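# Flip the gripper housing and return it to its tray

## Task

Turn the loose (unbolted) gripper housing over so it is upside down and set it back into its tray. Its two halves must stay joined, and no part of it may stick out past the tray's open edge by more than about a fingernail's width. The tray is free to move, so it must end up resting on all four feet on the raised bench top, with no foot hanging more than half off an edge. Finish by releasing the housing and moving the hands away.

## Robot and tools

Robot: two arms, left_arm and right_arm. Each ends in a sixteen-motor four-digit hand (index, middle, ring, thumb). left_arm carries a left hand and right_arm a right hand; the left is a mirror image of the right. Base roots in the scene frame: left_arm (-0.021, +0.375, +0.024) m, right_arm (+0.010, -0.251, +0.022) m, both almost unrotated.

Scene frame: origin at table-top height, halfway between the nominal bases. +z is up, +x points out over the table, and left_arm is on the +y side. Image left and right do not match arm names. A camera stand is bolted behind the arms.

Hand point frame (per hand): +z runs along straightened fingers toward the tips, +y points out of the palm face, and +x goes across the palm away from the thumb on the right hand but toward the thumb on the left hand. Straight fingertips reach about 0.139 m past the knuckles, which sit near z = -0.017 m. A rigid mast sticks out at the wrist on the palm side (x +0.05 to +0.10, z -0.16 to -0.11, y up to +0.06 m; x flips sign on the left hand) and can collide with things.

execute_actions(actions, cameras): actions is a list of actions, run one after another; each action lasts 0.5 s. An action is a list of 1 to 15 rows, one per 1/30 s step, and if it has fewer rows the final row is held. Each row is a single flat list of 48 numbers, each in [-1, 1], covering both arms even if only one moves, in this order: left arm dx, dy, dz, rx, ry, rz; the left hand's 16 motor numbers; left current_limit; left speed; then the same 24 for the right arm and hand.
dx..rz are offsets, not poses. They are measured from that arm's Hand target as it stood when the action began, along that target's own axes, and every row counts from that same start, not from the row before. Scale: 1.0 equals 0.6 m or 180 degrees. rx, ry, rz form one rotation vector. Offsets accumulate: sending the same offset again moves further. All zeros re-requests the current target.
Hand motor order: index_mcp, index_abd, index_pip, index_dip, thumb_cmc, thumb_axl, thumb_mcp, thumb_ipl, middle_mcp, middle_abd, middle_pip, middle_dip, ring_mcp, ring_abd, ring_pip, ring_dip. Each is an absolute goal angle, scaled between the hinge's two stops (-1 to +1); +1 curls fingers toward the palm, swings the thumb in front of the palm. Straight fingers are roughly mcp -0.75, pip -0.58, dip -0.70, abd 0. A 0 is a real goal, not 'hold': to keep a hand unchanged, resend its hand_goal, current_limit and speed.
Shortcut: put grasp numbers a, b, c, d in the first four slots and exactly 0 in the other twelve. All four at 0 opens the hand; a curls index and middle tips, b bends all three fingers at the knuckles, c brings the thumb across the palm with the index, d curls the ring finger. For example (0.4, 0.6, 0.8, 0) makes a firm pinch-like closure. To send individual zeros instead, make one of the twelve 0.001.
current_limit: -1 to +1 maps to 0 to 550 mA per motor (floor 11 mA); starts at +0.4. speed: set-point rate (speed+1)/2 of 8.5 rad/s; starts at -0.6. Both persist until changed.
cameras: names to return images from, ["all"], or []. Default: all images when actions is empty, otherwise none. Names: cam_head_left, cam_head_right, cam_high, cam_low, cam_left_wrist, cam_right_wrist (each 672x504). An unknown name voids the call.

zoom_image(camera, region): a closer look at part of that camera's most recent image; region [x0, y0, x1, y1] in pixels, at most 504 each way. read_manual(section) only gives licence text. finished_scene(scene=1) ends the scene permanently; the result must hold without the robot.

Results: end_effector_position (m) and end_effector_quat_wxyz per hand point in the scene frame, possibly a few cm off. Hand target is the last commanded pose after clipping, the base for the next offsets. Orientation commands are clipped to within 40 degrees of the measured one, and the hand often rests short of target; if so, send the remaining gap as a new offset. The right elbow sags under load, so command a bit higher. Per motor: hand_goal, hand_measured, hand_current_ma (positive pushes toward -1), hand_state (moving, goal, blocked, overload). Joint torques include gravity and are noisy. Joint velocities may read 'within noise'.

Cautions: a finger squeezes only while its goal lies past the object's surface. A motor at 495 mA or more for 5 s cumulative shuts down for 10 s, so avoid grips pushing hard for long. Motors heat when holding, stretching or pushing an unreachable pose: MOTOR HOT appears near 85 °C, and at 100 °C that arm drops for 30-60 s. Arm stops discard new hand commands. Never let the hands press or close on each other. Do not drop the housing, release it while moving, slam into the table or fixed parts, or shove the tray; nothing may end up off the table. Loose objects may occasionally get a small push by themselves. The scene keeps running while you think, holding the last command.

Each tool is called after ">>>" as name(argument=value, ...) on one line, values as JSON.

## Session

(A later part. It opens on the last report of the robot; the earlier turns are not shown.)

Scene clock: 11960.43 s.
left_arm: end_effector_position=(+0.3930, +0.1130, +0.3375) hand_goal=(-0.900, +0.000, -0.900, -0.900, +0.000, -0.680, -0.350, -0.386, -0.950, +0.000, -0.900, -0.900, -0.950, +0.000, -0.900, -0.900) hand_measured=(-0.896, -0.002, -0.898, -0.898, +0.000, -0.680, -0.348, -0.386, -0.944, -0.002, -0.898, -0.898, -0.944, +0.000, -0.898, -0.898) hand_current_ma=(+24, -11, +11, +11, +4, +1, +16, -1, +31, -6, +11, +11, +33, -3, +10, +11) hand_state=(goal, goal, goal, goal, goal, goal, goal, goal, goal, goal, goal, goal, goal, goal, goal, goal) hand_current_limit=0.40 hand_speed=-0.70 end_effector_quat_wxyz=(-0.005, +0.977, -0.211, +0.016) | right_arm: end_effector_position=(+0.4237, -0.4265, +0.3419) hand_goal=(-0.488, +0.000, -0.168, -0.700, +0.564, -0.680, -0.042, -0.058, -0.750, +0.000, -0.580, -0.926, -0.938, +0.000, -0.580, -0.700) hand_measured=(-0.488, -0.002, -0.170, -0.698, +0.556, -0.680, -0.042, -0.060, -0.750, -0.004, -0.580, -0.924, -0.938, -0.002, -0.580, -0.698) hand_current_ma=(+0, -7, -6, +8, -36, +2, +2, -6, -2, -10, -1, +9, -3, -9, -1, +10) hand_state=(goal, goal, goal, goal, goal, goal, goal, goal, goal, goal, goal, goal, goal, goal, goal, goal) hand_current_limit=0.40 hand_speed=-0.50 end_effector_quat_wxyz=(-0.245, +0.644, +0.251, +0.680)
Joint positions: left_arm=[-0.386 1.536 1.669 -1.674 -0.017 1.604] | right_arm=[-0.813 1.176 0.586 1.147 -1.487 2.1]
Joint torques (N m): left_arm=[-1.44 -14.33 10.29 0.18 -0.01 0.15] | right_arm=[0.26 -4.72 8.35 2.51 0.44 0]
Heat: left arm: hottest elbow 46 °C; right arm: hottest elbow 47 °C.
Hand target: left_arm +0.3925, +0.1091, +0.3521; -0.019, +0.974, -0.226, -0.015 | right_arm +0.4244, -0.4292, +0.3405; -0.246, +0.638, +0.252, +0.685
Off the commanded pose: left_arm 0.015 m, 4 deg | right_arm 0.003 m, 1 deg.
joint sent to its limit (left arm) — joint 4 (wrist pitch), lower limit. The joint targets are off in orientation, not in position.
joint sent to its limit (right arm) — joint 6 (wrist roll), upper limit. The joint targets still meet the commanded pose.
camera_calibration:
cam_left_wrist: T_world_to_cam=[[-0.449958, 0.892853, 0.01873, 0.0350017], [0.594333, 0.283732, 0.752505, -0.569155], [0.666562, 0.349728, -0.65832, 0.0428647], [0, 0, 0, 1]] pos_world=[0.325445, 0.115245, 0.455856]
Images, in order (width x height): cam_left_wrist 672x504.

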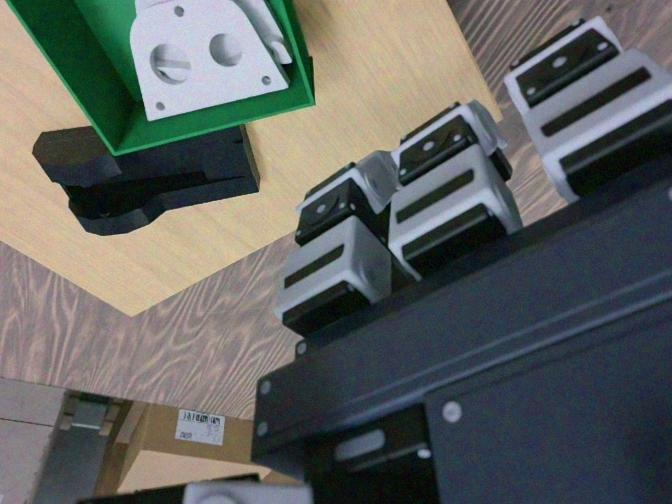

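>>> execute_actions(actions=[[[-0.003,0.085,-0.011,0,0,0,-0.9,0.001,-0.9,-0.9,0.001,-0.68,-0.35,-0.386,-0.95,0.001,-0.9,-0.9,-0.95,0.001,-0.9,-0.9,0.4,-0.7,0,0,0,0,0,0,0,0,0.75,0,0,0,0,0,0,0,0,0,0,0,0,0,0.4,-0.5]],[[-0.01,0.085,-0.012,0,0,0,-0.9,0.001,-0.9,-0.9,0.001,-0.68,-0.35,-0.386,-0.95,0.001,-0.9,-0.9,-0.95,0.001,-0.9,-0.9,0.4,-0.7,0,0,0,0,0,0,0,0,0.75,0,0,0,0,0,0,0,0,0,0,0,0,0,0.4,-0.5]],[[0,-0.1637,0.0321,0.1667,0,0,-0.9,0.001,-0.9,-0.9,0.001,-0.68,-0.35,-0.386,-0.95,0.001,-0.9,-0.9,-0.95,0.001,-0.9,-0.9,0.4,-0.7,0,0,0,0,0,0,0,0,0.75,0,0,0,0,0,0,0,0,0,0,0,0,0,0.4,-0.5]],[[0,-0.1637,0.0321,0.1667,0,0,-0.9,0.001,-0.9,-0.9,0.001,-0.68,-0.35,-0.386,-0.95,0.001,-0.9,-0.9,-0.95,0.001,-0.9,-0.9,0.4,-0.7,0,0,0,0,0,0,0,0,0.75,0,0,0,0,0,0,0,0,0,0,0,0,0,0.4,-0.5]],[[0,-0.1637,0.0321,0.1667,0,0,-0.9,0.001,-0.9,-0.9,0.001,-0.68,-0.35,-0.386,-0.95,0.001,-0.9,-0.9,-0.95,0.001,-0.9,-0.9,0.4,-0.7,0,0,0,0,0,0,0,0,0.75,0,0,0,0,0,0,0,0,0,0,0,0,0,0.4,-0.5]]], cameras=["cam_head_right","cam_high"])

>>> zoom_image(camera="cam_head_right", region=[250, 230, 330, 298])

>>> zoom_image(camera="cam_high", region=[325, 175, 395, 245])

Scene clock: 12133.93 s.
left_arm: end_effector_position=(+0.4498, +0.2535, +0.4525) hand_goal=(-0.900, +0.000, -0.900, -0.900, +0.000, -0.680, -0.350, -0.386, -0.950, +0.000, -0.900, -0.900, -0.950, +0.000, -0.900, -0.900) hand_measured=(-0.886, -0.002, -0.896, -0.898, +0.004, -0.680, -0.348, -0.386, -0.934, -0.002, -0.898, -0.898, -0.932, +0.000, -0.898, -0.898) hand_current_ma=(+74, -9, +14, +11, +19, +1, +16, -1, +82, -6, +13, +11, +86, -3, +13, +11) hand_state=(goal, goal, goal, goal, goal, goal, goal, goal, goal, goal, goal, goal, goal, goal, goal, goal) hand_current_limit=0.40 hand_speed=-0.70 end_effector_quat_wxyz=(+0.676, -0.672, +0.227, -0.202) | right_arm: end_effector_position=(+0.4237, -0.4265, +0.3419) hand_goal=(-0.488, +0.000, -0.168, -0.700, +0.564, -0.680, -0.042, -0.058, -0.750, +0.000, -0.580, -0.926, -0.938, +0.000, -0.580, -0.700) hand_measured=(-0.488, -0.002, -0.170, -0.698, +0.556, -0.680, -0.042, -0.060, -0.750, -0.004, -0.580, -0.924, -0.938, -0.002, -0.580, -0.698) hand_current_ma=(+0, -7, -6, +8, -36, +2, +2, -6, -2, -10, -1, +9, -3, -9, -1, +10) hand_state=(goal, goal, goal, goal, goal, goal, goal, goal, goal, goal, goal, goal, goal, goal, goal, goal) hand_current_limit=0.40 hand_speed=-0.50 end_effector_quat_wxyz=(-0.245, +0.644, +0.251, +0.680)
Joint positions: left_arm=[-0.608 1.474 1.672 -1.676 -1.566 1.698] | right_arm=[-0.813 1.176 0.586 1.147 -1.487 2.1]
Joint torques (N m): left_arm=[-1.08 -10.7 11.02 0.21 -1.52 0.11] | right_arm=[0.5 -4.95 8.27 2.63 0.5 0.01]
Heat: left arm: hottest elbow 47 °C; right arm: hottest elbow 47 °C.
Hand target: left_arm +0.4567, +0.2485, +0.4595; +0.702, -0.675, +0.171, -0.149 | right_arm +0.4244, -0.4292, +0.3405; -0.246, +0.638, +0.252, +0.685
Off the commanded pose: left_arm 0.011 m, 9 deg | right_arm 0.003 m, 1 deg.
joint sent to its limit (left arm) — joint 4 (wrist pitch), lower limit; joint 5 (wrist yaw), lower limit. The joint targets are off in orientation, not in position.
joint sent to its limit (right arm) — joint 6 (wrist roll), upper limit. The joint targets still meet the commanded pose.
Images, in order (width x height): cam_head_right 672x504, cam_high 672x504.

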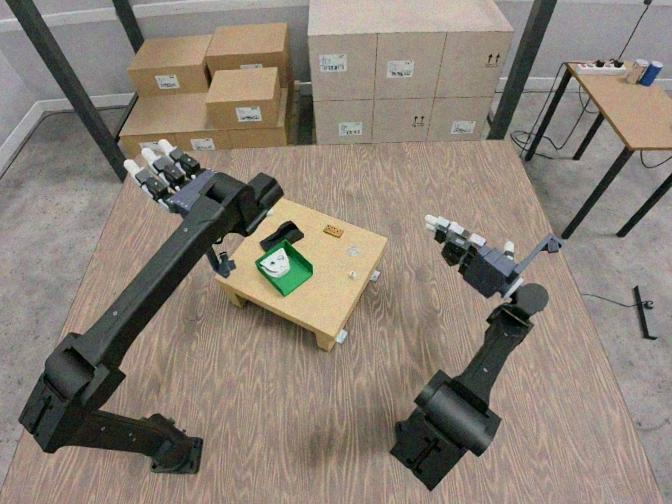

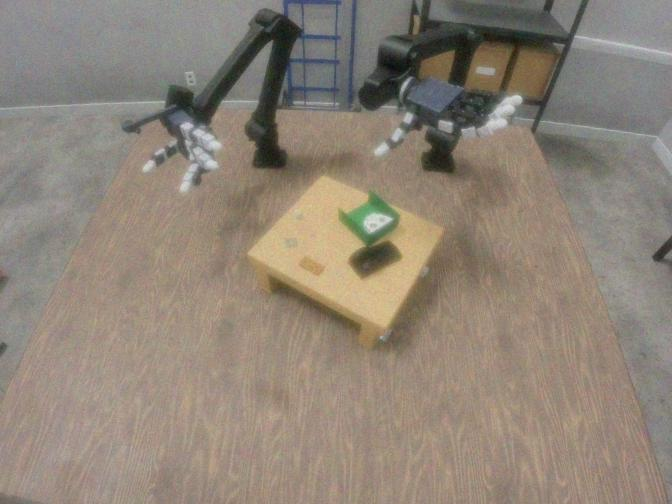

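Scaled by 6.300 from the camera's 672x504 image, which has a finer 960x720 frame.

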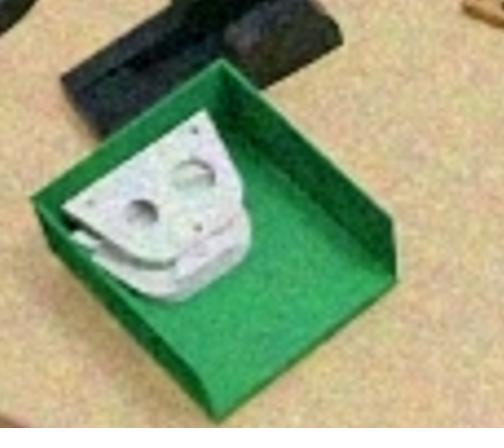

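Scaled by 7.200 from the camera's 672x504 image, which has a finer 960x720 frame.

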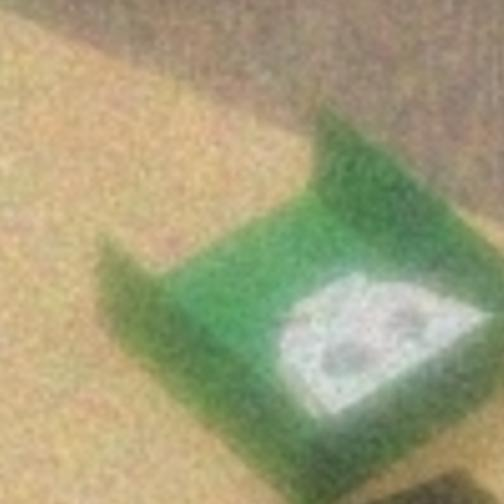

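>>> execute_actions(actions=[[[0.035,0.05,-0.042,0,0.0241,0,-0.4,-0.2,-0.58,-0.7,-0.6,-0.68,-0.35,-0.386,-0.4,0.2,-0.58,-0.7,-0.9,0.001,-0.7,-0.8,0.4,-0.7,0,0,0,0,0,0,0,0,0.75,0,0,0,0,0,0,0,0,0,0,0,0,0,0.4,-0.5]],[[0.038,0.05,-0.042,0,0.0241,0,0.3,-0.2,-0.58,-0.7,-0.6,-0.68,-0.35,-0.386,0.3,0.2,-0.58,-0.7,-0.75,0.001,-0.58,-0.7,0.4,-0.7,0,0,0,0,0,0,0,0,0.75,0,0,0,0,0,0,0,0,0,0,0,0,0,0.4,-0.5]],[[0.041,0.05,-0.04,0,0.0241,0,0.5,-0.2,-0.58,-0.7,-0.6,-0.68,-0.35,-0.386,0.5,0.2,-0.58,-0.7,-0.75,0.001,-0.58,-0.7,0.4,-0.7,0,0,0,0,0,0,0,0,0.75,0,0,0,0,0,0,0,0,0,0,0,0,0,0.4,-0.5]],[[0.041,0.03,-0.036,0,0.015,0,0.5,-0.2,-0.58,-0.7,-0.6,-0.68,-0.35,-0.386,0.5,0.2,-0.58,-0.7,-0.75,0.001,-0.58,-0.7,0.4,-0.7,0,0,0,0,0,0,0,0,0.75,0,0,0,0,0,0,0,0,0,0,0,0,0,0.4,-0.5]],[[0.041,0.03,-0.036,0,0.01,0,0.5,-0.2,-0.58,-0.7,-0.6,-0.68,-0.35,-0.386,0.5,0.2,-0.58,-0.7,-0.75,0.001,-0.58,-0.7,0.4,-0.7,0,0,0,0,0,0,0,0,0.75,0,0,0,0,0,0,0,0,0,0,0,0,0,0.4,-0.5]]], cameras=["cam_high"])

>>> zoom_image(camera="cam_high", region=[320, 160, 400, 240])

Scene clock: 12150.70 s.
left_arm: end_effector_position=(+0.4755, +0.1007, +0.3192) hand_goal=(+0.500, -0.200, -0.580, -0.700, -0.600, -0.680, -0.350, -0.386, +0.500, +0.200, -0.580, -0.700, -0.750, +0.000, -0.580, -0.700) hand_measured=(+0.500, -0.198, -0.580, -0.702, -0.582, -0.680, -0.348, -0.386, +0.498, +0.196, -0.580, -0.702, -0.742, +0.000, -0.580, -0.702) hand_current_ma=(-4, +12, -1, -9, +81, +1, +11, -1, -5, -17, -1, -10, +42, -3, +0, -10) hand_state=(goal, goal, goal, goal, goal, goal, goal, goal, goal, goal, goal, goal, goal, goal, goal, goal) hand_current_limit=0.40 hand_speed=-0.70 end_effector_quat_wxyz=(+0.660, -0.637, +0.308, -0.252) | right_arm: end_effector_position=(+0.4237, -0.4265, +0.3419) hand_goal=(-0.488, +0.000, -0.168, -0.700, +0.564, -0.680, -0.042, -0.058, -0.750, +0.000, -0.580, -0.926, -0.938, +0.000, -0.580, -0.700) hand_measured=(-0.488, -0.002, -0.170, -0.698, +0.556, -0.680, -0.042, -0.060, -0.750, -0.004, -0.580, -0.924, -0.938, -0.002, -0.580, -0.698) hand_current_ma=(+0, -7, -6, +8, -36, +2, +2, -6, -2, -10, -1, +9, -3, -9, -1, +10) hand_state=(goal, goal, goal, goal, goal, goal, goal, goal, goal, goal, goal, goal, goal, goal, goal, goal) hand_current_limit=0.40 hand_speed=-0.50 end_effector_quat_wxyz=(-0.245, +0.644, +0.251, +0.680)
Joint positions: left_arm=[-0.808 1.716 1.614 -1.46 -1.569 1.665] | right_arm=[-0.813 1.176 0.586 1.147 -1.487 2.1]
Joint torques (N m): left_arm=[-1.32 -15.33 10.36 1.22 -1.29 0] | right_arm=[1.2 -4.89 8.21 2.73 0.49 0]
Heat: left arm: hottest elbow 47 °C; right arm: hottest elbow 47 °C.
Hand target: left_arm +0.4845, +0.0906, +0.3259; +0.668, -0.644, +0.275, -0.250 | right_arm +0.4244, -0.4292, +0.3405; -0.246, +0.638, +0.252, +0.685
Off the commanded pose: left_arm 0.015 m, 4 deg | right_arm 0.003 m, 1 deg.
joint sent to its limit (left arm) — joint 5 (wrist yaw), lower limit. The joint targets are off in orientation, not in position.
joint sent to its limit (right arm) — joint 6 (wrist roll), upper limit. The joint targets still meet the commanded pose.
Images, in order (width x height): cam_high 672x504.

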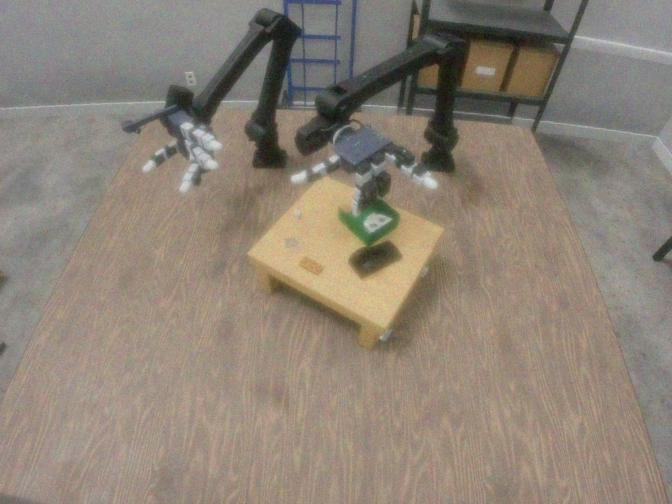

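Scaled by 6.300 from the camera's 672x504 image, which has a finer 960x720 frame.

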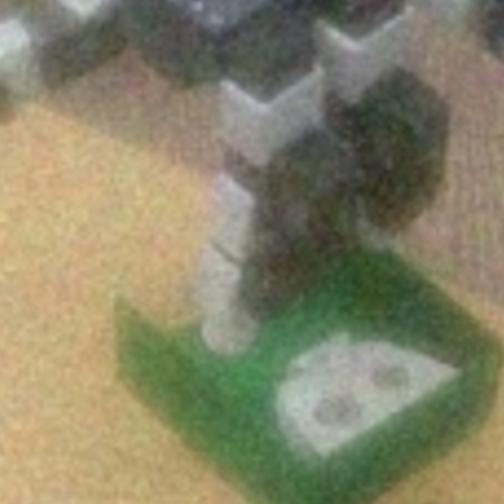

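>>> execute_actions(actions=[[[-0.02,0.012,-0.05,0,0,0,0.5,-0.2,-0.58,-0.7,-0.6,-0.68,-0.35,-0.386,0.5,0.2,-0.58,-0.7,-0.75,0.001,-0.58,-0.7,0.4,-0.7,0,0,0,0,0,0,0,0,0.75,0,0,0,0,0,0,0,0,0,0,0,0,0,0.4,-0.5]]], cameras=["cam_high"])

>>> zoom_image(camera="cam_high", region=[320, 160, 400, 240])

Scene clock: 12161.03 s.
left_arm: end_effector_position=(+0.4540, +0.0774, +0.3090) hand_goal=(+0.500, -0.200, -0.580, -0.700, -0.600, -0.680, -0.350, -0.386, +0.500, +0.200, -0.580, -0.700, -0.750, +0.000, -0.580, -0.700) hand_measured=(+0.500, -0.198, -0.580, -0.702, -0.582, -0.680, -0.348, -0.386, +0.500, +0.196, -0.580, -0.702, -0.742, +0.000, -0.580, -0.702) hand_current_ma=(-3, +12, -1, -9, +81, +1, +10, -1, -4, -17, -1, -10, +42, -3, +0, -10) hand_state=(goal, goal, goal, goal, goal, goal, goal, goal, goal, goal, goal, goal, goal, goal, goal, goal) hand_current_limit=0.40 hand_speed=-0.70 end_effector_quat_wxyz=(+0.655, -0.625, +0.332, -0.265) | right_arm: end_effector_position=(+0.4237, -0.4265, +0.3419) hand_goal=(-0.488, +0.000, -0.168, -0.700, +0.564, -0.680, -0.042, -0.058, -0.750, +0.000, -0.580, -0.926, -0.938, +0.000, -0.580, -0.700) hand_measured=(-0.488, -0.002, -0.170, -0.698, +0.556, -0.680, -0.042, -0.060, -0.750, -0.004, -0.580, -0.924, -0.938, -0.002, -0.580, -0.698) hand_current_ma=(+0, -7, -6, +8, -36, +2, +2, -6, -2, -10, -1, +9, -3, -9, -1, +10) hand_state=(goal, goal, goal, goal, goal, goal, goal, goal, goal, goal, goal, goal, goal, goal, goal, goal) hand_current_limit=0.40 hand_speed=-0.50 end_effector_quat_wxyz=(-0.245, +0.644, +0.251, +0.680)
Joint positions: left_arm=[-0.866 1.709 1.578 -1.452 -1.569 1.662] | right_arm=[-0.813 1.176 0.586 1.147 -1.487 2.1]
Joint torques (N m): left_arm=[-0.44 -17.85 7.69 1.11 -0.98 -0.14] | right_arm=[0.44 -4.78 8.25 2.63 0.48 -0.02]
Heat: left arm: hottest elbow 47 °C; right arm: hottest elbow 47 °C.
Hand target: left_arm +0.4550, +0.0775, +0.3185; +0.668, -0.644, +0.275, -0.250 | right_arm +0.4244, -0.4292, +0.3405; -0.246, +0.638, +0.252, +0.685
Off the commanded pose: left_arm 0.010 m, 7 deg | right_arm 0.003 m, 1 deg.
joint sent to its limit (right arm) — joint 6 (wrist roll), upper limit. The joint targets still meet the commanded pose.
Images, in order (width x height): cam_high 672x504.

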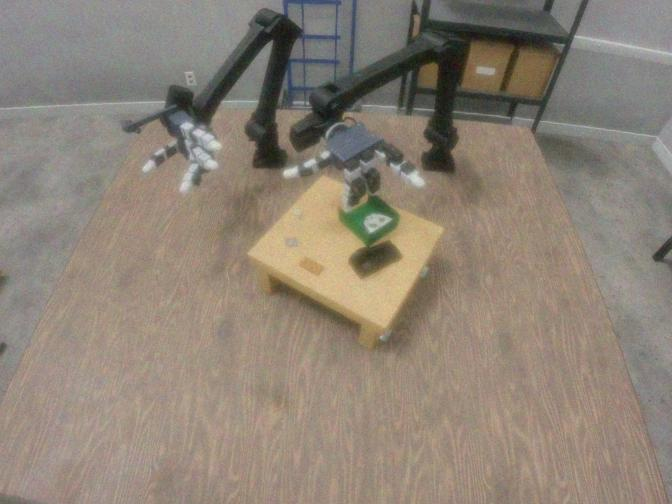

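Scaled by 6.300 from the camera's 672x504 image, which has a finer 960x720 frame.

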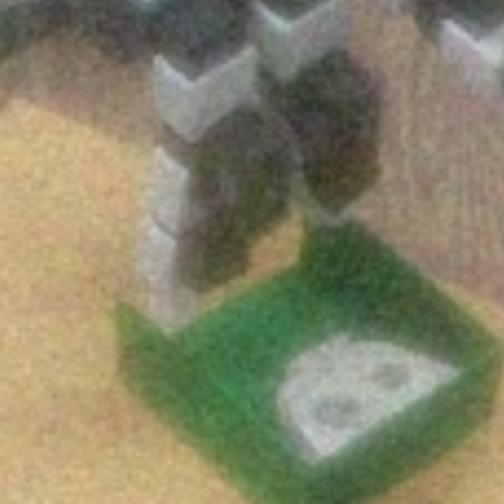

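>>> execute_actions(actions=[[[-0.016,0.045,0.0,0,0,0,0.5,-0.2,-0.58,-0.7,-0.6,-0.68,-0.35,-0.386,0.5,0.2,-0.58,-0.7,-0.75,0.001,-0.58,-0.7,0.4,-0.7,0,0,0,0,0,0,0,0,0.75,0,0,0,0,0,0,0,0,0,0,0,0,0,0.4,-0.5]]], cameras=["cam_high"])

>>> zoom_image(camera="cam_high", region=[320, 160, 400, 240])

Scene clock: 12171.43 s.
left_arm: end_effector_position=(+0.4466, +0.0864, +0.2846) hand_goal=(+0.500, -0.200, -0.580, -0.700, -0.600, -0.680, -0.350, -0.386, +0.500, +0.200, -0.580, -0.700, -0.750, +0.000, -0.580, -0.700) hand_measured=(+0.500, -0.198, -0.580, -0.702, -0.584, -0.680, -0.348, -0.386, +0.500, +0.196, -0.580, -0.702, -0.742, +0.000, -0.580, -0.702) hand_current_ma=(-3, +12, -1, -9, +76, +1, +10, -1, -4, -17, -1, -10, +43, -3, +0, -10) hand_state=(goal, goal, goal, goal, goal, goal, goal, goal, goal, goal, goal, goal, goal, goal, goal, goal) hand_current_limit=0.40 hand_speed=-0.70 end_effector_quat_wxyz=(+0.654, -0.625, +0.331, -0.266) | right_arm: end_effector_position=(+0.4237, -0.4265, +0.3419) hand_goal=(-0.488, +0.000, -0.168, -0.700, +0.564, -0.680, -0.042, -0.058, -0.750, +0.000, -0.580, -0.926, -0.938, +0.000, -0.580, -0.700) hand_measured=(-0.488, -0.002, -0.170, -0.698, +0.556, -0.680, -0.042, -0.060, -0.750, -0.004, -0.580, -0.924, -0.938, -0.002, -0.580, -0.698) hand_current_ma=(+0, -7, -6, +8, -36, +2, +2, -6, -2, -10, -1, +9, -3, -9, -1, +10) hand_state=(goal, goal, goal, goal, goal, goal, goal, goal, goal, goal, goal, goal, goal, goal, goal, goal) hand_current_limit=0.40 hand_speed=-0.50 end_effector_quat_wxyz=(-0.245, +0.644, +0.251, +0.680)
Joint positions: left_arm=[-0.866 1.694 1.494 -1.412 -1.569 1.63] | right_arm=[-0.813 1.176 0.586 1.147 -1.487 2.1]
Joint torques (N m): left_arm=[-0.79 -16.97 7.61 1.1 -0.81 -0.14] | right_arm=[0.67 -5.19 8.25 2.78 0.51 0.01]
Heat: left arm: hottest elbow 47 °C; right arm: hottest elbow 47 °C.
Hand target: left_arm +0.4475, +0.0853, +0.2921; +0.668, -0.645, +0.275, -0.250 | right_arm +0.4244, -0.4292, +0.3405; -0.246, +0.638, +0.252, +0.685
Off the commanded pose: left_arm 0.007 m, 7 deg | right_arm 0.003 m, 1 deg.
joint sent to its limit (right arm) — joint 6 (wrist roll), upper limit. The joint targets still meet the commanded pose.
Images, in order (width x height): cam_high 672x504.

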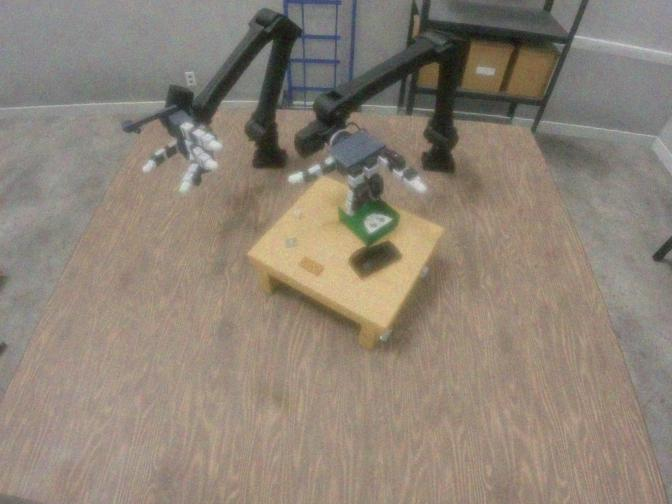

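Scaled by 6.300 from the camera's 672x504 image, which has a finer 960x720 frame.

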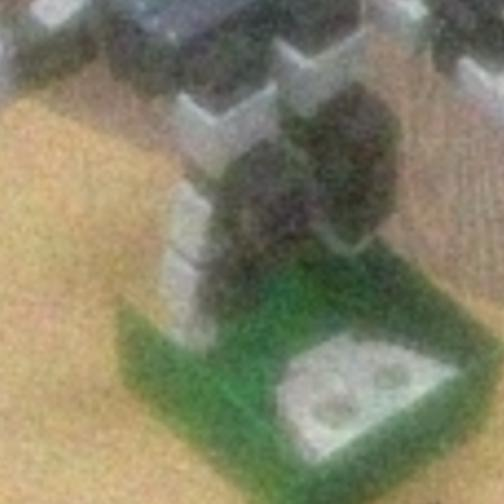

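>>> execute_actions(actions=[[[0.0,0.0,0.032,0,0.005,0,0.5,-0.2,-0.58,-0.7,-0.6,-0.68,-0.35,-0.386,0.5,0.2,-0.58,-0.7,-0.75,0.001,-0.58,-0.7,0.4,-0.7,0,0,0,0,0,0,0,0,0.75,0,0,0,0,0,0,0,0,0,0,0,0,0,0.4,-0.5]],[[0.0,0.0,0.03,0,0.005,0,0.5,-0.2,-0.58,-0.7,-0.6,-0.68,-0.35,-0.386,0.5,0.2,-0.58,-0.7,-0.75,0.001,-0.58,-0.7,0.4,-0.7,0,0,0,0,0,0,0,0,0.75,0,0,0,0,0,0,0,0,0,0,0,0,0,0.4,-0.5]]], cameras=["cam_high"])

>>> zoom_image(camera="cam_high", region=[320, 160, 400, 240])

Scene clock: 12185.87 s.
left_arm: end_effector_position=(+0.4655, +0.1160, +0.2848) hand_goal=(+0.500, -0.200, -0.580, -0.700, -0.600, -0.680, -0.350, -0.386, +0.500, +0.200, -0.580, -0.700, -0.750, +0.000, -0.580, -0.700) hand_measured=(+0.500, -0.198, -0.580, -0.702, -0.584, -0.680, -0.348, -0.386, +0.500, +0.196, -0.580, -0.702, -0.742, +0.000, -0.580, -0.702) hand_current_ma=(-2, +12, -1, -9, +76, +1, +10, -1, +0, -17, -1, -9, +43, -3, +0, -10) hand_state=(goal, goal, goal, goal, goal, goal, goal, goal, goal, goal, goal, goal, goal, goal, goal, goal) hand_current_limit=0.40 hand_speed=-0.70 end_effector_quat_wxyz=(+0.661, -0.637, +0.307, -0.248) | right_arm: end_effector_position=(+0.4237, -0.4265, +0.3419) hand_goal=(-0.488, +0.000, -0.168, -0.700, +0.564, -0.680, -0.042, -0.058, -0.750, +0.000, -0.580, -0.926, -0.938, +0.000, -0.580, -0.700) hand_measured=(-0.488, -0.002, -0.170, -0.698, +0.556, -0.680, -0.042, -0.060, -0.750, -0.004, -0.580, -0.924, -0.938, -0.002, -0.580, -0.698) hand_current_ma=(+0, -7, -6, +8, -36, +2, +2, -6, -2, -10, -1, +9, -3, -9, -1, +10) hand_state=(goal, goal, goal, goal, goal, goal, goal, goal, goal, goal, goal, goal, goal, goal, goal, goal) hand_current_limit=0.40 hand_speed=-0.50 end_effector_quat_wxyz=(-0.245, +0.644, +0.251, +0.680)
Joint positions: left_arm=[-0.801 1.694 1.494 -1.401 -1.569 1.63] | right_arm=[-0.813 1.176 0.586 1.147 -1.487 2.1]
Joint torques (N m): left_arm=[-0.56 -15.85 9.33 1.16 -1.29 -0.06] | right_arm=[0.5 -5.54 8.24 2.62 0.52 0.02]
Heat: left arm: hottest elbow 46 °C; right arm: hottest elbow 47 °C.
Hand target: left_arm +0.4734, +0.1120, +0.2928; +0.663, -0.640, +0.286, -0.260 | right_arm +0.4244, -0.4292, +0.3405; -0.246, +0.638, +0.252, +0.685
Off the commanded pose: left_arm 0.012 m, 3 deg | right_arm 0.003 m, 1 deg.
joint sent to its limit (left arm) — joint 5 (wrist yaw), lower limit. The joint targets still meet the commanded pose.
joint sent to its limit (right arm) — joint 6 (wrist roll), upper limit. The joint targets still meet the commanded pose.
Images, in order (width x height): cam_high 672x504.

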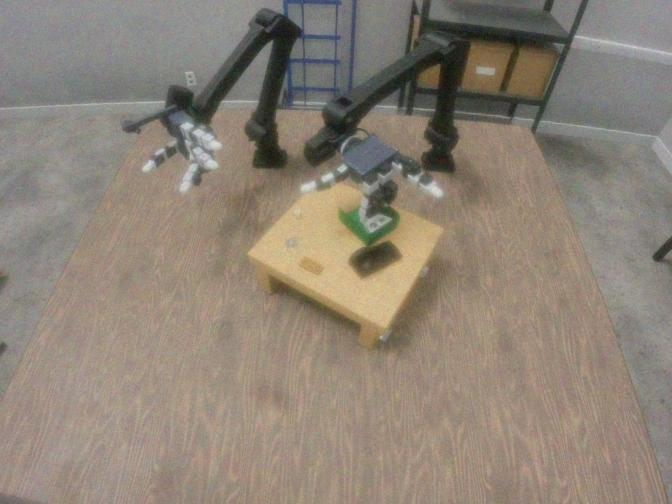

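Scaled by 6.300 from the camera's 672x504 image, which has a finer 960x720 frame.

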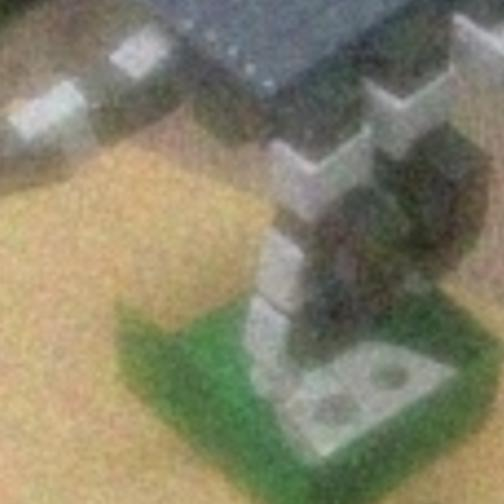

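>>> execute_actions(actions=[[[0.012,0.0,0.0,0,0.0,0,0.5,-0.2,-0.58,-0.7,-0.6,-0.68,-0.35,-0.386,0.5,0.2,-0.58,-0.7,-0.75,0.001,-0.58,-0.7,0.4,-0.7,0,0,0,0,0,0,0,0,0.75,0,0,0,0,0,0,0,0,0,0,0,0,0,0.4,-0.5]]], cameras=["cam_high"])

>>> zoom_image(camera="cam_high", region=[330, 170, 400, 240])

Scene clock: 12195.30 s.
left_arm: end_effector_position=(+0.4655, +0.1160, +0.2848) hand_goal=(+0.500, -0.200, -0.580, -0.700, -0.600, -0.680, -0.350, -0.386, +0.500, +0.200, -0.580, -0.700, -0.750, +0.000, -0.580, -0.700) hand_measured=(+0.500, -0.198, -0.580, -0.702, -0.584, -0.680, -0.348, -0.386, +0.500, +0.196, -0.580, -0.702, -0.742, +0.000, -0.580, -0.702) hand_current_ma=(-2, +12, -1, -9, +76, +1, +10, -1, +0, -17, -1, -9, +43, -3, +0, -10) hand_state=(goal, goal, goal, goal, goal, goal, goal, goal, goal, goal, goal, goal, goal, goal, goal, goal) hand_current_limit=0.40 hand_speed=-0.70 end_effector_quat_wxyz=(+0.661, -0.637, +0.307, -0.248) | right_arm: end_effector_position=(+0.4237, -0.4265, +0.3419) hand_goal=(-0.488, +0.000, -0.168, -0.700, +0.564, -0.680, -0.042, -0.058, -0.750, +0.000, -0.580, -0.926, -0.938, +0.000, -0.580, -0.700) hand_measured=(-0.488, -0.002, -0.170, -0.698, +0.556, -0.680, -0.042, -0.060, -0.750, -0.004, -0.580, -0.924, -0.938, -0.002, -0.580, -0.698) hand_current_ma=(+0, -7, -6, +8, -36, +2, +2, -6, -2, -10, -1, +9, -3, -9, -1, +10) hand_state=(goal, goal, goal, goal, goal, goal, goal, goal, goal, goal, goal, goal, goal, goal, goal, goal) hand_current_limit=0.40 hand_speed=-0.50 end_effector_quat_wxyz=(-0.245, +0.644, +0.251, +0.680)
Joint positions: left_arm=[-0.801 1.694 1.494 -1.401 -1.569 1.63] | right_arm=[-0.813 1.176 0.586 1.147 -1.487 2.1]
Joint torques (N m): left_arm=[-0.44 -14.33 11.02 1.32 -1.28 -0.01] | right_arm=[0.5 -5.01 8.16 2.81 0.46 0.02]
Heat: left arm: hottest elbow 47 °C; right arm: hottest elbow 47 °C.
Hand target: left_arm +0.4785, +0.1068, +0.2924; +0.663, -0.640, +0.286, -0.260 | right_arm +0.4244, -0.4292, +0.3405; -0.246, +0.638, +0.252, +0.685
Off the commanded pose: left_arm 0.018 m, 3 deg | right_arm 0.003 m, 1 deg.
joint sent to its limit (left arm) — joint 5 (wrist yaw), lower limit. The joint targets still meet the commanded pose.
joint sent to its limit (right arm) — joint 6 (wrist roll), upper limit. The joint targets still meet the commanded pose.
Images, in order (width x height): cam_high 672x504.

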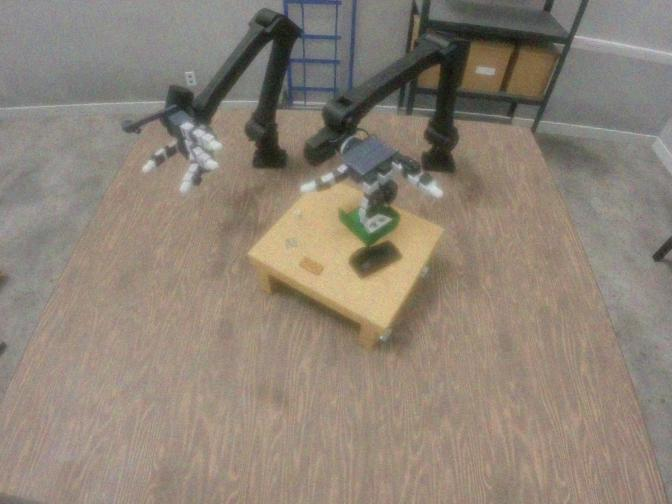

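Scaled by 7.200 from the camera's 672x504 image, which has a finer 960x720 frame.

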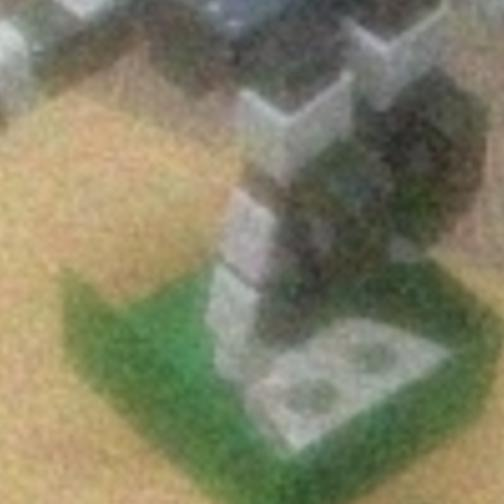

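>>> execute_actions(actions=[[[0.012,0.003,0.0,0,0.0,0,0.5,-0.2,-0.58,-0.7,-0.6,-0.68,-0.35,-0.386,0.5,0.2,-0.58,-0.7,-0.75,0.001,-0.58,-0.7,0.4,-0.7,0,0,0,0,0,0,0,0,0.75,0,0,0,0,0,0,0,0,0,0,0,0,0,0.4,-0.5]]], cameras=["cam_high"])

>>> zoom_image(camera="cam_high", region=[330, 170, 400, 240])

Scene clock: 12203.50 s.
left_arm: end_effector_position=(+0.4689, +0.1124, +0.2824) hand_goal=(+0.500, -0.200, -0.580, -0.700, -0.600, -0.680, -0.350, -0.386, +0.500, +0.200, -0.580, -0.700, -0.750, +0.000, -0.580, -0.700) hand_measured=(+0.500, -0.198, -0.580, -0.702, -0.584, -0.680, -0.348, -0.386, +0.500, +0.196, -0.580, -0.702, -0.742, +0.000, -0.580, -0.702) hand_current_ma=(-2, +12, -1, -9, +76, +1, +10, -1, +0, -17, -1, -9, +43, -3, +0, -10) hand_state=(goal, goal, goal, goal, goal, goal, goal, goal, goal, goal, goal, goal, goal, goal, goal, goal) hand_current_limit=0.40 hand_speed=-0.70 end_effector_quat_wxyz=(+0.661, -0.638, +0.306, -0.249) | right_arm: end_effector_position=(+0.4237, -0.4265, +0.3419) hand_goal=(-0.488, +0.000, -0.168, -0.700, +0.564, -0.680, -0.042, -0.058, -0.750, +0.000, -0.580, -0.926, -0.938, +0.000, -0.580, -0.700) hand_measured=(-0.488, -0.002, -0.170, -0.698, +0.556, -0.680, -0.042, -0.060, -0.750, -0.004, -0.580, -0.924, -0.938, -0.002, -0.580, -0.698) hand_current_ma=(+0, -7, -6, +8, -36, +2, +2, -6, -2, -10, -1, +9, -3, -9, -1, +10) hand_state=(goal, goal, goal, goal, goal, goal, goal, goal, goal, goal, goal, goal, goal, goal, goal, goal) hand_current_limit=0.40 hand_speed=-0.50 end_effector_quat_wxyz=(-0.245, +0.644, +0.251, +0.680)
Joint positions: left_arm=[-0.801 1.707 1.504 -1.395 -1.569 1.63] | right_arm=[-0.813 1.176 0.586 1.147 -1.487 2.1]
Joint torques (N m): left_arm=[-0.44 -14.27 11.55 1.2 -1.29 0.04] | right_arm=[0.79 -5.3 8.31 2.61 0.51 -0.04]
Heat: left arm: hottest elbow 48 °C; right arm: hottest elbow 47 °C.
Hand target: left_arm +0.4835, +0.1018, +0.2902; +0.664, -0.640, +0.286, -0.260 | right_arm +0.4244, -0.4292, +0.3405; -0.246, +0.638, +0.252, +0.685
Off the commanded pose: left_arm 0.020 m, 3 deg | right_arm 0.003 m, 1 deg.
joint sent to its limit (left arm) — joint 5 (wrist yaw), lower limit. The joint targets still meet the commanded pose.
joint sent to its limit (right arm) — joint 6 (wrist roll), upper limit. The joint targets still meet the commanded pose.
Images, in order (width x height): cam_high 672x504.

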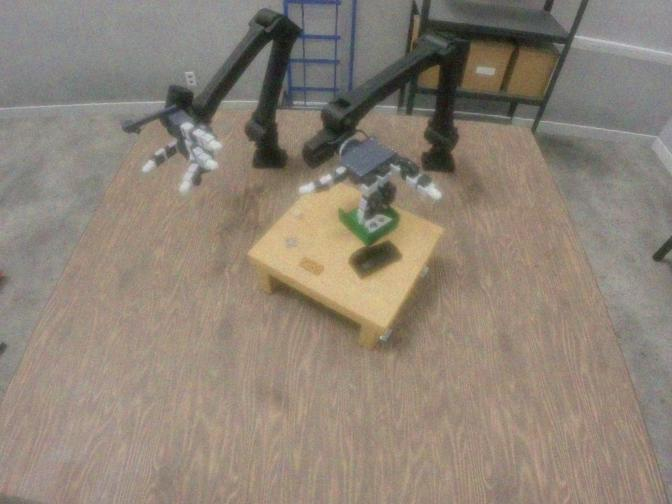

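Scaled by 7.200 from the camera's 672x504 image, which has a finer 960x720 frame.

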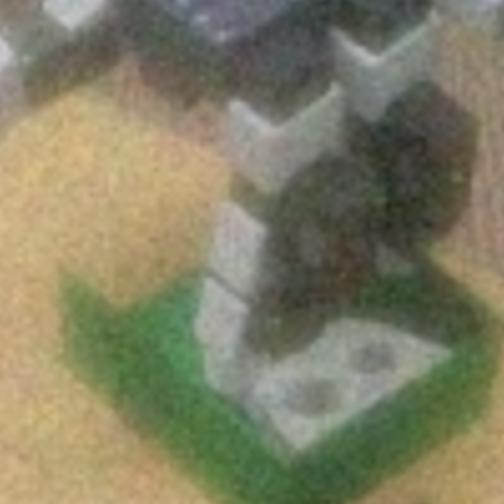

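>>> execute_actions(actions=[[[-0.008,0.028,0.0,0,0.0,0,0.5,-0.2,-0.58,-0.7,-0.6,-0.68,-0.35,-0.386,0.5,0.2,-0.58,-0.7,-0.75,0.001,-0.58,-0.7,0.4,-0.7,0,0,0,0,0,0,0,0,0.75,0,0,0,0,0,0,0,0,0,0,0,0,0,0.4,-0.5]]], cameras=["cam_high"])

>>> zoom_image(camera="cam_high", region=[330, 170, 400, 240])

Scene clock: 12218.03 s.
left_arm: end_effector_position=(+0.4716, +0.1095, +0.2827) hand_goal=(+0.500, -0.200, -0.580, -0.700, -0.600, -0.680, -0.350, -0.386, +0.500, +0.200, -0.580, -0.700, -0.750, +0.000, -0.580, -0.700) hand_measured=(+0.500, -0.196, -0.580, -0.702, -0.584, -0.680, -0.348, -0.386, +0.500, +0.196, -0.580, -0.702, -0.742, +0.000, -0.580, -0.702) hand_current_ma=(-2, +20, -1, -9, +76, +1, +10, -1, +0, -17, -1, -9, +43, -3, +0, -10) hand_state=(goal, goal, goal, goal, goal, goal, goal, goal, goal, goal, goal, goal, goal, goal, goal, goal) hand_current_limit=0.40 hand_speed=-0.70 end_effector_quat_wxyz=(+0.658, -0.642, +0.299, -0.258) | right_arm: end_effector_position=(+0.4237, -0.4265, +0.3419) hand_goal=(-0.488, +0.000, -0.168, -0.700, +0.564, -0.680, -0.042, -0.058, -0.750, +0.000, -0.580, -0.926, -0.938, +0.000, -0.580, -0.700) hand_measured=(-0.488, -0.002, -0.170, -0.698, +0.556, -0.680, -0.042, -0.060, -0.750, -0.004, -0.580, -0.924, -0.938, -0.002, -0.580, -0.698) hand_current_ma=(+0, -7, -6, +8, -36, +2, +2, -6, -2, -10, -1, +9, -3, -9, -1, +10) hand_state=(goal, goal, goal, goal, goal, goal, goal, goal, goal, goal, goal, goal, goal, goal, goal, goal) hand_current_limit=0.40 hand_speed=-0.50 end_effector_quat_wxyz=(-0.245, +0.644, +0.251, +0.680)
Joint positions: left_arm=[-0.801 1.707 1.504 -1.371 -1.569 1.63] | right_arm=[-0.813 1.176 0.586 1.147 -1.487 2.1]
Joint torques (N m): left_arm=[-0.44 -14.15 8.14 1.35 -1.28 -0.12] | right_arm=[0.97 -5.3 8.36 2.76 0.46 0.02]
Heat: left arm: hottest elbow 48 °C; right arm: hottest elbow 47 °C.
Hand target: left_arm +0.4797, +0.1060, +0.2736; +0.664, -0.640, +0.286, -0.260 | right_arm +0.4244, -0.4292, +0.3405; -0.246, +0.638, +0.252, +0.685
Off the commanded pose: left_arm 0.013 m, 2 deg | right_arm 0.003 m, 1 deg.
joint sent to its limit (left arm) — joint 5 (wrist yaw), lower limit. The joint targets still meet the commanded pose.
joint sent to its limit (right arm) — joint 6 (wrist roll), upper limit. The joint targets still meet the commanded pose.
Images, in order (width x height): cam_high 672x504.

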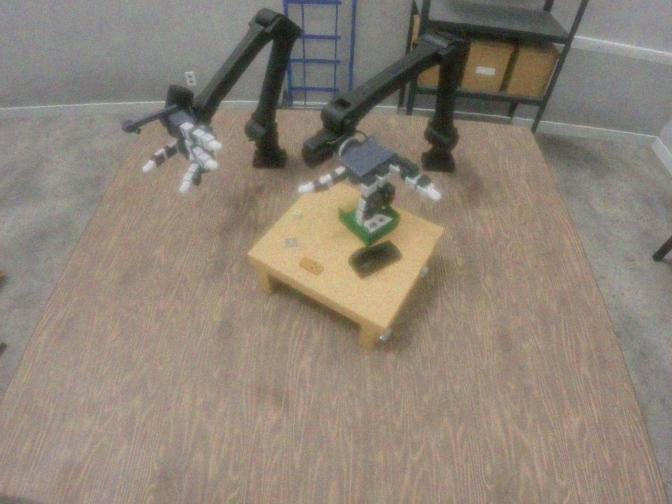

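Scaled by 7.200 from the camera's 672x504 image, which has a finer 960x720 frame.

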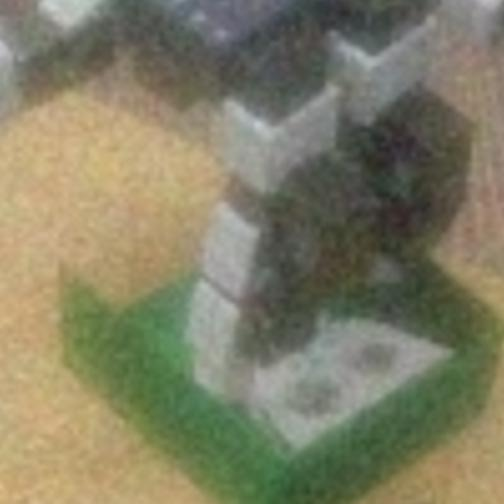

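>>> execute_actions(actions=[[[-0.004,0.022,0.0,0,0.0,0,0.5,-0.2,-0.58,-0.7,-0.6,-0.68,-0.35,-0.386,0.5,0.2,-0.58,-0.7,-0.75,0.001,-0.58,-0.7,0.4,-0.7,0,0,0,0,0,0,0,0,0.75,0,0,0,0,0,0,0,0,0,0,0,0,0,0.4,-0.5]]], cameras=["cam_high"])

>>> zoom_image(camera="cam_high", region=[330, 170, 400, 240])

Scene clock: 12225.40 s.
left_arm: end_effector_position=(+0.4712, +0.1100, +0.2717) hand_goal=(+0.500, -0.200, -0.580, -0.700, -0.600, -0.680, -0.350, -0.386, +0.500, +0.200, -0.580, -0.700, -0.750, +0.000, -0.580, -0.700) hand_measured=(+0.500, -0.196, -0.580, -0.702, -0.584, -0.680, -0.348, -0.386, +0.500, +0.196, -0.580, -0.702, -0.742, +0.000, -0.580, -0.702) hand_current_ma=(-2, +19, -1, -9, +76, +1, +10, -1, +0, -17, -1, -9, +43, -3, +0, -10) hand_state=(goal, goal, goal, goal, goal, goal, goal, goal, goal, goal, goal, goal, goal, goal, goal, goal) hand_current_limit=0.40 hand_speed=-0.70 end_effector_quat_wxyz=(+0.657, -0.642, +0.297, -0.259) | right_arm: end_effector_position=(+0.4237, -0.4265, +0.3419) hand_goal=(-0.488, +0.000, -0.168, -0.700, +0.564, -0.680, -0.042, -0.058, -0.750, +0.000, -0.580, -0.926, -0.938, +0.000, -0.580, -0.700) hand_measured=(-0.488, -0.002, -0.170, -0.698, +0.556, -0.680, -0.042, -0.060, -0.750, -0.004, -0.580, -0.924, -0.938, -0.002, -0.580, -0.698) hand_current_ma=(+0, -7, -6, +8, -36, +2, +2, -6, -2, -10, -1, +9, -3, -9, -1, +10) hand_state=(goal, goal, goal, goal, goal, goal, goal, goal, goal, goal, goal, goal, goal, goal, goal, goal) hand_current_limit=0.40 hand_speed=-0.50 end_effector_quat_wxyz=(-0.245, +0.644, +0.251, +0.680)
Joint positions: left_arm=[-0.801 1.711 1.479 -1.343 -1.569 1.624] | right_arm=[-0.813 1.176 0.586 1.147 -1.487 2.1]
Joint torques (N m): left_arm=[-0.15 -14.51 7.6 1.33 -1.27 -0.14] | right_arm=[0.97 -4.78 8.21 2.78 0.47 0.01]
Heat: left arm: hottest elbow 47 °C; right arm: hottest elbow 47 °C.
Hand target: left_arm +0.4778, +0.1083, +0.2606; +0.664, -0.640, +0.286, -0.260 | right_arm +0.4244, -0.4292, +0.3405; -0.246, +0.638, +0.252, +0.685
Off the commanded pose: left_arm 0.013 m, 1 deg | right_arm 0.003 m, 1 deg.
joint sent to its limit (left arm) — joint 5 (wrist yaw), lower limit. The joint targets still meet the commanded pose.
joint sent to its limit (right arm) — joint 6 (wrist roll), upper limit. The joint targets still meet the commanded pose.
Images, in order (width x height): cam_high 672x504.

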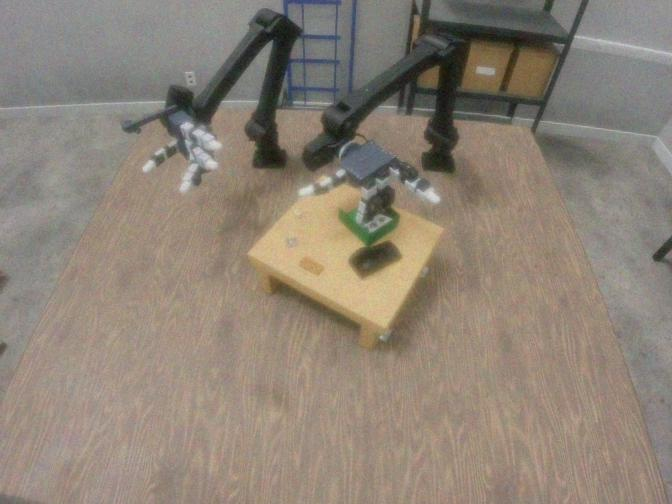

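Scaled by 7.200 from the camera's 672x504 image, which has a finer 960x720 frame.

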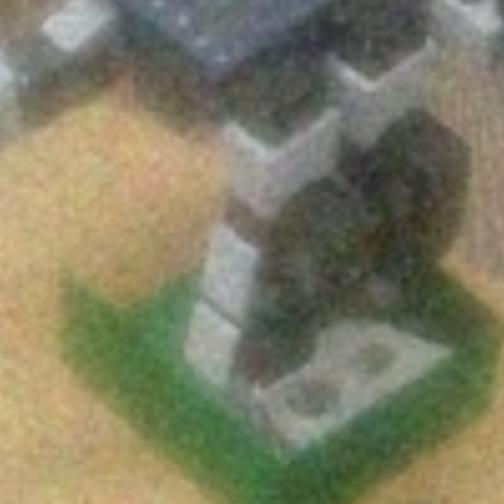

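>>> execute_actions(actions=[[[-0.006,0.02,0.0,0,0.0,0,0.5,-0.18,-0.58,-0.7,-0.6,-0.68,-0.35,-0.386,0.5,0.2,-0.58,-0.7,-0.75,0.001,-0.58,-0.7,0.4,-0.7,0,0,0,0,0,0,0,0,0.75,0,0,0,0,0,0,0,0,0,0,0,0,0,0.4,-0.5]]], cameras=["cam_high"])

>>> zoom_image(camera="cam_high", region=[330, 170, 400, 240])

Scene clock: 12234.00 s.
left_arm: end_effector_position=(+0.4691, +0.1122, +0.2602) hand_goal=(+0.500, -0.180, -0.580, -0.700, -0.600, -0.680, -0.350, -0.386, +0.500, +0.200, -0.580, -0.700, -0.750, +0.000, -0.580, -0.700) hand_measured=(+0.500, -0.182, -0.580, -0.702, -0.584, -0.680, -0.348, -0.386, +0.500, +0.196, -0.580, -0.702, -0.742, +0.000, -0.580, -0.702) hand_current_ma=(-2, -11, -1, -9, +76, +1, +10, -1, +0, -19, -1, -9, +43, -3, +0, -10) hand_state=(goal, goal, goal, goal, goal, goal, goal, goal, goal, goal, goal, goal, goal, goal, goal, goal) hand_current_limit=0.40 hand_speed=-0.70 end_effector_quat_wxyz=(+0.657, -0.643, +0.296, -0.260) | right_arm: end_effector_position=(+0.4237, -0.4265, +0.3419) hand_goal=(-0.488, +0.000, -0.168, -0.700, +0.564, -0.680, -0.042, -0.058, -0.750, +0.000, -0.580, -0.926, -0.938, +0.000, -0.580, -0.700) hand_measured=(-0.488, -0.002, -0.170, -0.698, +0.556, -0.680, -0.042, -0.060, -0.750, -0.004, -0.580, -0.924, -0.938, -0.002, -0.580, -0.698) hand_current_ma=(+0, -7, -6, +8, -36, +2, +2, -6, -2, -10, -1, +9, -3, -9, -1, +10) hand_state=(goal, goal, goal, goal, goal, goal, goal, goal, goal, goal, goal, goal, goal, goal, goal, goal) hand_current_limit=0.40 hand_speed=-0.50 end_effector_quat_wxyz=(-0.245, +0.644, +0.251, +0.680)
Joint positions: left_arm=[-0.801 1.711 1.449 -1.321 -1.569 1.612] | right_arm=[-0.813 1.176 0.586 1.147 -1.487 2.1]
Joint torques (N m): left_arm=[-0.32 -14.15 7.35 1.32 -1.29 -0.11] | right_arm=[0.38 -4.84 8.28 2.66 0.5 -0.03]
Heat: left arm: hottest elbow 46 °C; right arm: hottest elbow 47 °C.
Hand target: left_arm +0.4750, +0.1113, +0.2489; +0.663, -0.641, +0.286, -0.260 | right_arm +0.4244, -0.4292, +0.3405; -0.246, +0.638, +0.252, +0.685
Off the commanded pose: left_arm 0.013 m, 1 deg | right_arm 0.003 m, 1 deg.
joint sent to its limit (left arm) — joint 5 (wrist yaw), lower limit. The joint targets still meet the commanded pose.
joint sent to its limit (right arm) — joint 6 (wrist roll), upper limit. The joint targets still meet the commanded pose.
Images, in order (width x height): cam_high 672x504.

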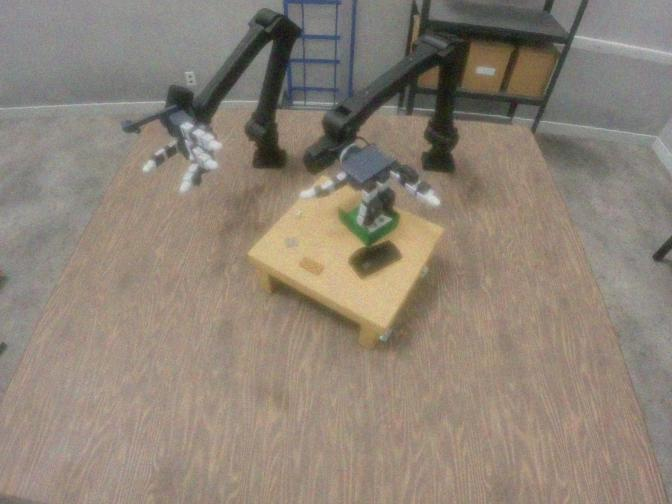

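Scaled by 7.200 from the camera's 672x504 image, which has a finer 960x720 frame.

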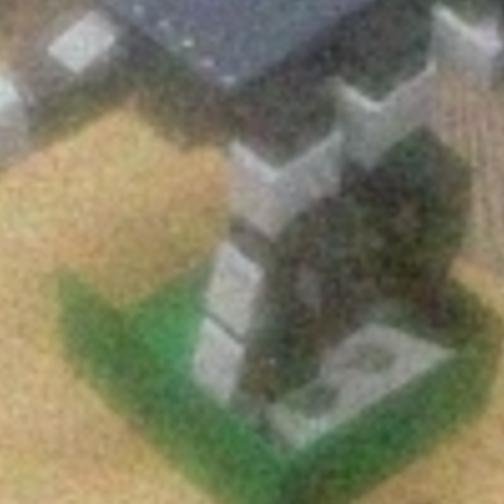

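>>> execute_actions(actions=[[[0.0,0.008,0.0,0,0.0,0,0.5,-0.16,-0.58,-0.7,-0.6,-0.68,-0.35,-0.386,0.5,0.16,-0.58,-0.7,-0.75,0.001,-0.58,-0.7,0.4,-0.8,0,0,0,0,0,0,0,0,0.75,0,0,0,0,0,0,0,0,0,0,0,0,0,0.4,-0.5]],[[0.0,0.0,0.0,0,0.0,0,0.5,-0.12,-0.58,-0.7,-0.6,-0.68,-0.35,-0.386,0.5,0.12,-0.58,-0.7,-0.75,0.001,-0.58,-0.7,0.4,-0.8,0,0,0,0,0,0,0,0,0.75,0,0,0,0,0,0,0,0,0,0,0,0,0,0.4,-0.5]]], cameras=["cam_high"])

>>> zoom_image(camera="cam_high", region=[330, 170, 400, 240])

Scene clock: 12247.60 s.
left_arm: end_effector_position=(+0.4689, +0.1124, +0.2574) hand_goal=(+0.500, -0.120, -0.580, -0.700, -0.600, -0.680, -0.350, -0.386, +0.500, +0.120, -0.580, -0.700, -0.750, +0.000, -0.580, -0.700) hand_measured=(+0.502, -0.162, -0.580, -0.702, -0.584, -0.680, -0.348, -0.386, +0.502, +0.170, -0.580, -0.702, -0.742, +0.000, -0.580, -0.702) hand_current_ma=(+5, -178, -1, -8, +76, +1, +10, -1, +12, +207, +0, -7, +43, -3, +0, -10) hand_state=(goal, blocked, goal, goal, goal, goal, goal, goal, goal, blocked, goal, goal, goal, goal, goal, goal) hand_current_limit=0.40 hand_speed=-0.80 end_effector_quat_wxyz=(+0.656, -0.643, +0.295, -0.261) | right_arm: end_effector_position=(+0.4237, -0.4265, +0.3419) hand_goal=(-0.488, +0.000, -0.168, -0.700, +0.564, -0.680, -0.042, -0.058, -0.750, +0.000, -0.580, -0.926, -0.938, +0.000, -0.580, -0.700) hand_measured=(-0.488, -0.002, -0.170, -0.698, +0.556, -0.680, -0.042, -0.060, -0.750, -0.004, -0.580, -0.924, -0.938, -0.002, -0.580, -0.698) hand_current_ma=(+0, -7, -6, +8, -36, +2, +2, -6, -2, -10, -1, +9, -3, -9, -1, +10) hand_state=(goal, goal, goal, goal, goal, goal, goal, goal, goal, goal, goal, goal, goal, goal, goal, goal) hand_current_limit=0.40 hand_speed=-0.50 end_effector_quat_wxyz=(-0.245, +0.644, +0.251, +0.680)
Joint positions: left_arm=[-0.801 1.711 1.441 -1.311 -1.569 1.612] | right_arm=[-0.813 1.176 0.586 1.147 -1.487 2.1]
Joint torques (N m): left_arm=[-0.15 -14.15 7.31 1.28 -1.27 -0.11] | right_arm=[0.5 -4.72 8.25 2.52 0.51 0]
Heat: left arm: hottest elbow 45 °C; right arm: hottest elbow 47 °C.
Hand target: left_arm +0.4749, +0.1116, +0.2441; +0.663, -0.641, +0.286, -0.260 | right_arm +0.4244, -0.4292, +0.3405; -0.246, +0.638, +0.252, +0.685
Off the commanded pose: left_arm 0.015 m, 1 deg | right_arm 0.003 m, 1 deg.
joint sent to its limit (left arm) — joint 5 (wrist yaw), lower limit. The joint targets still meet the commanded pose.
joint sent to its limit (right arm) — joint 6 (wrist roll), upper limit. The joint targets still meet the commanded pose.
Images, in order (width x height): cam_high 672x504.

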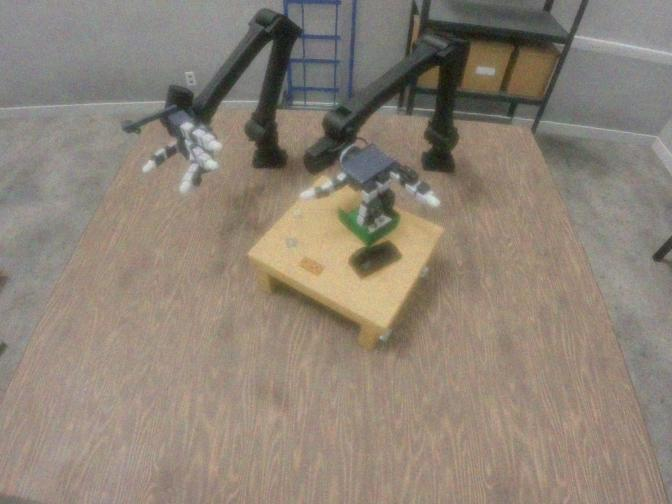

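Scaled by 7.200 from the camera's 672x504 image, which has a finer 960x720 frame.

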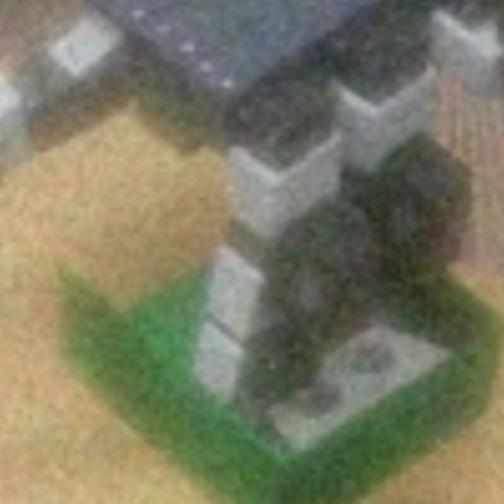

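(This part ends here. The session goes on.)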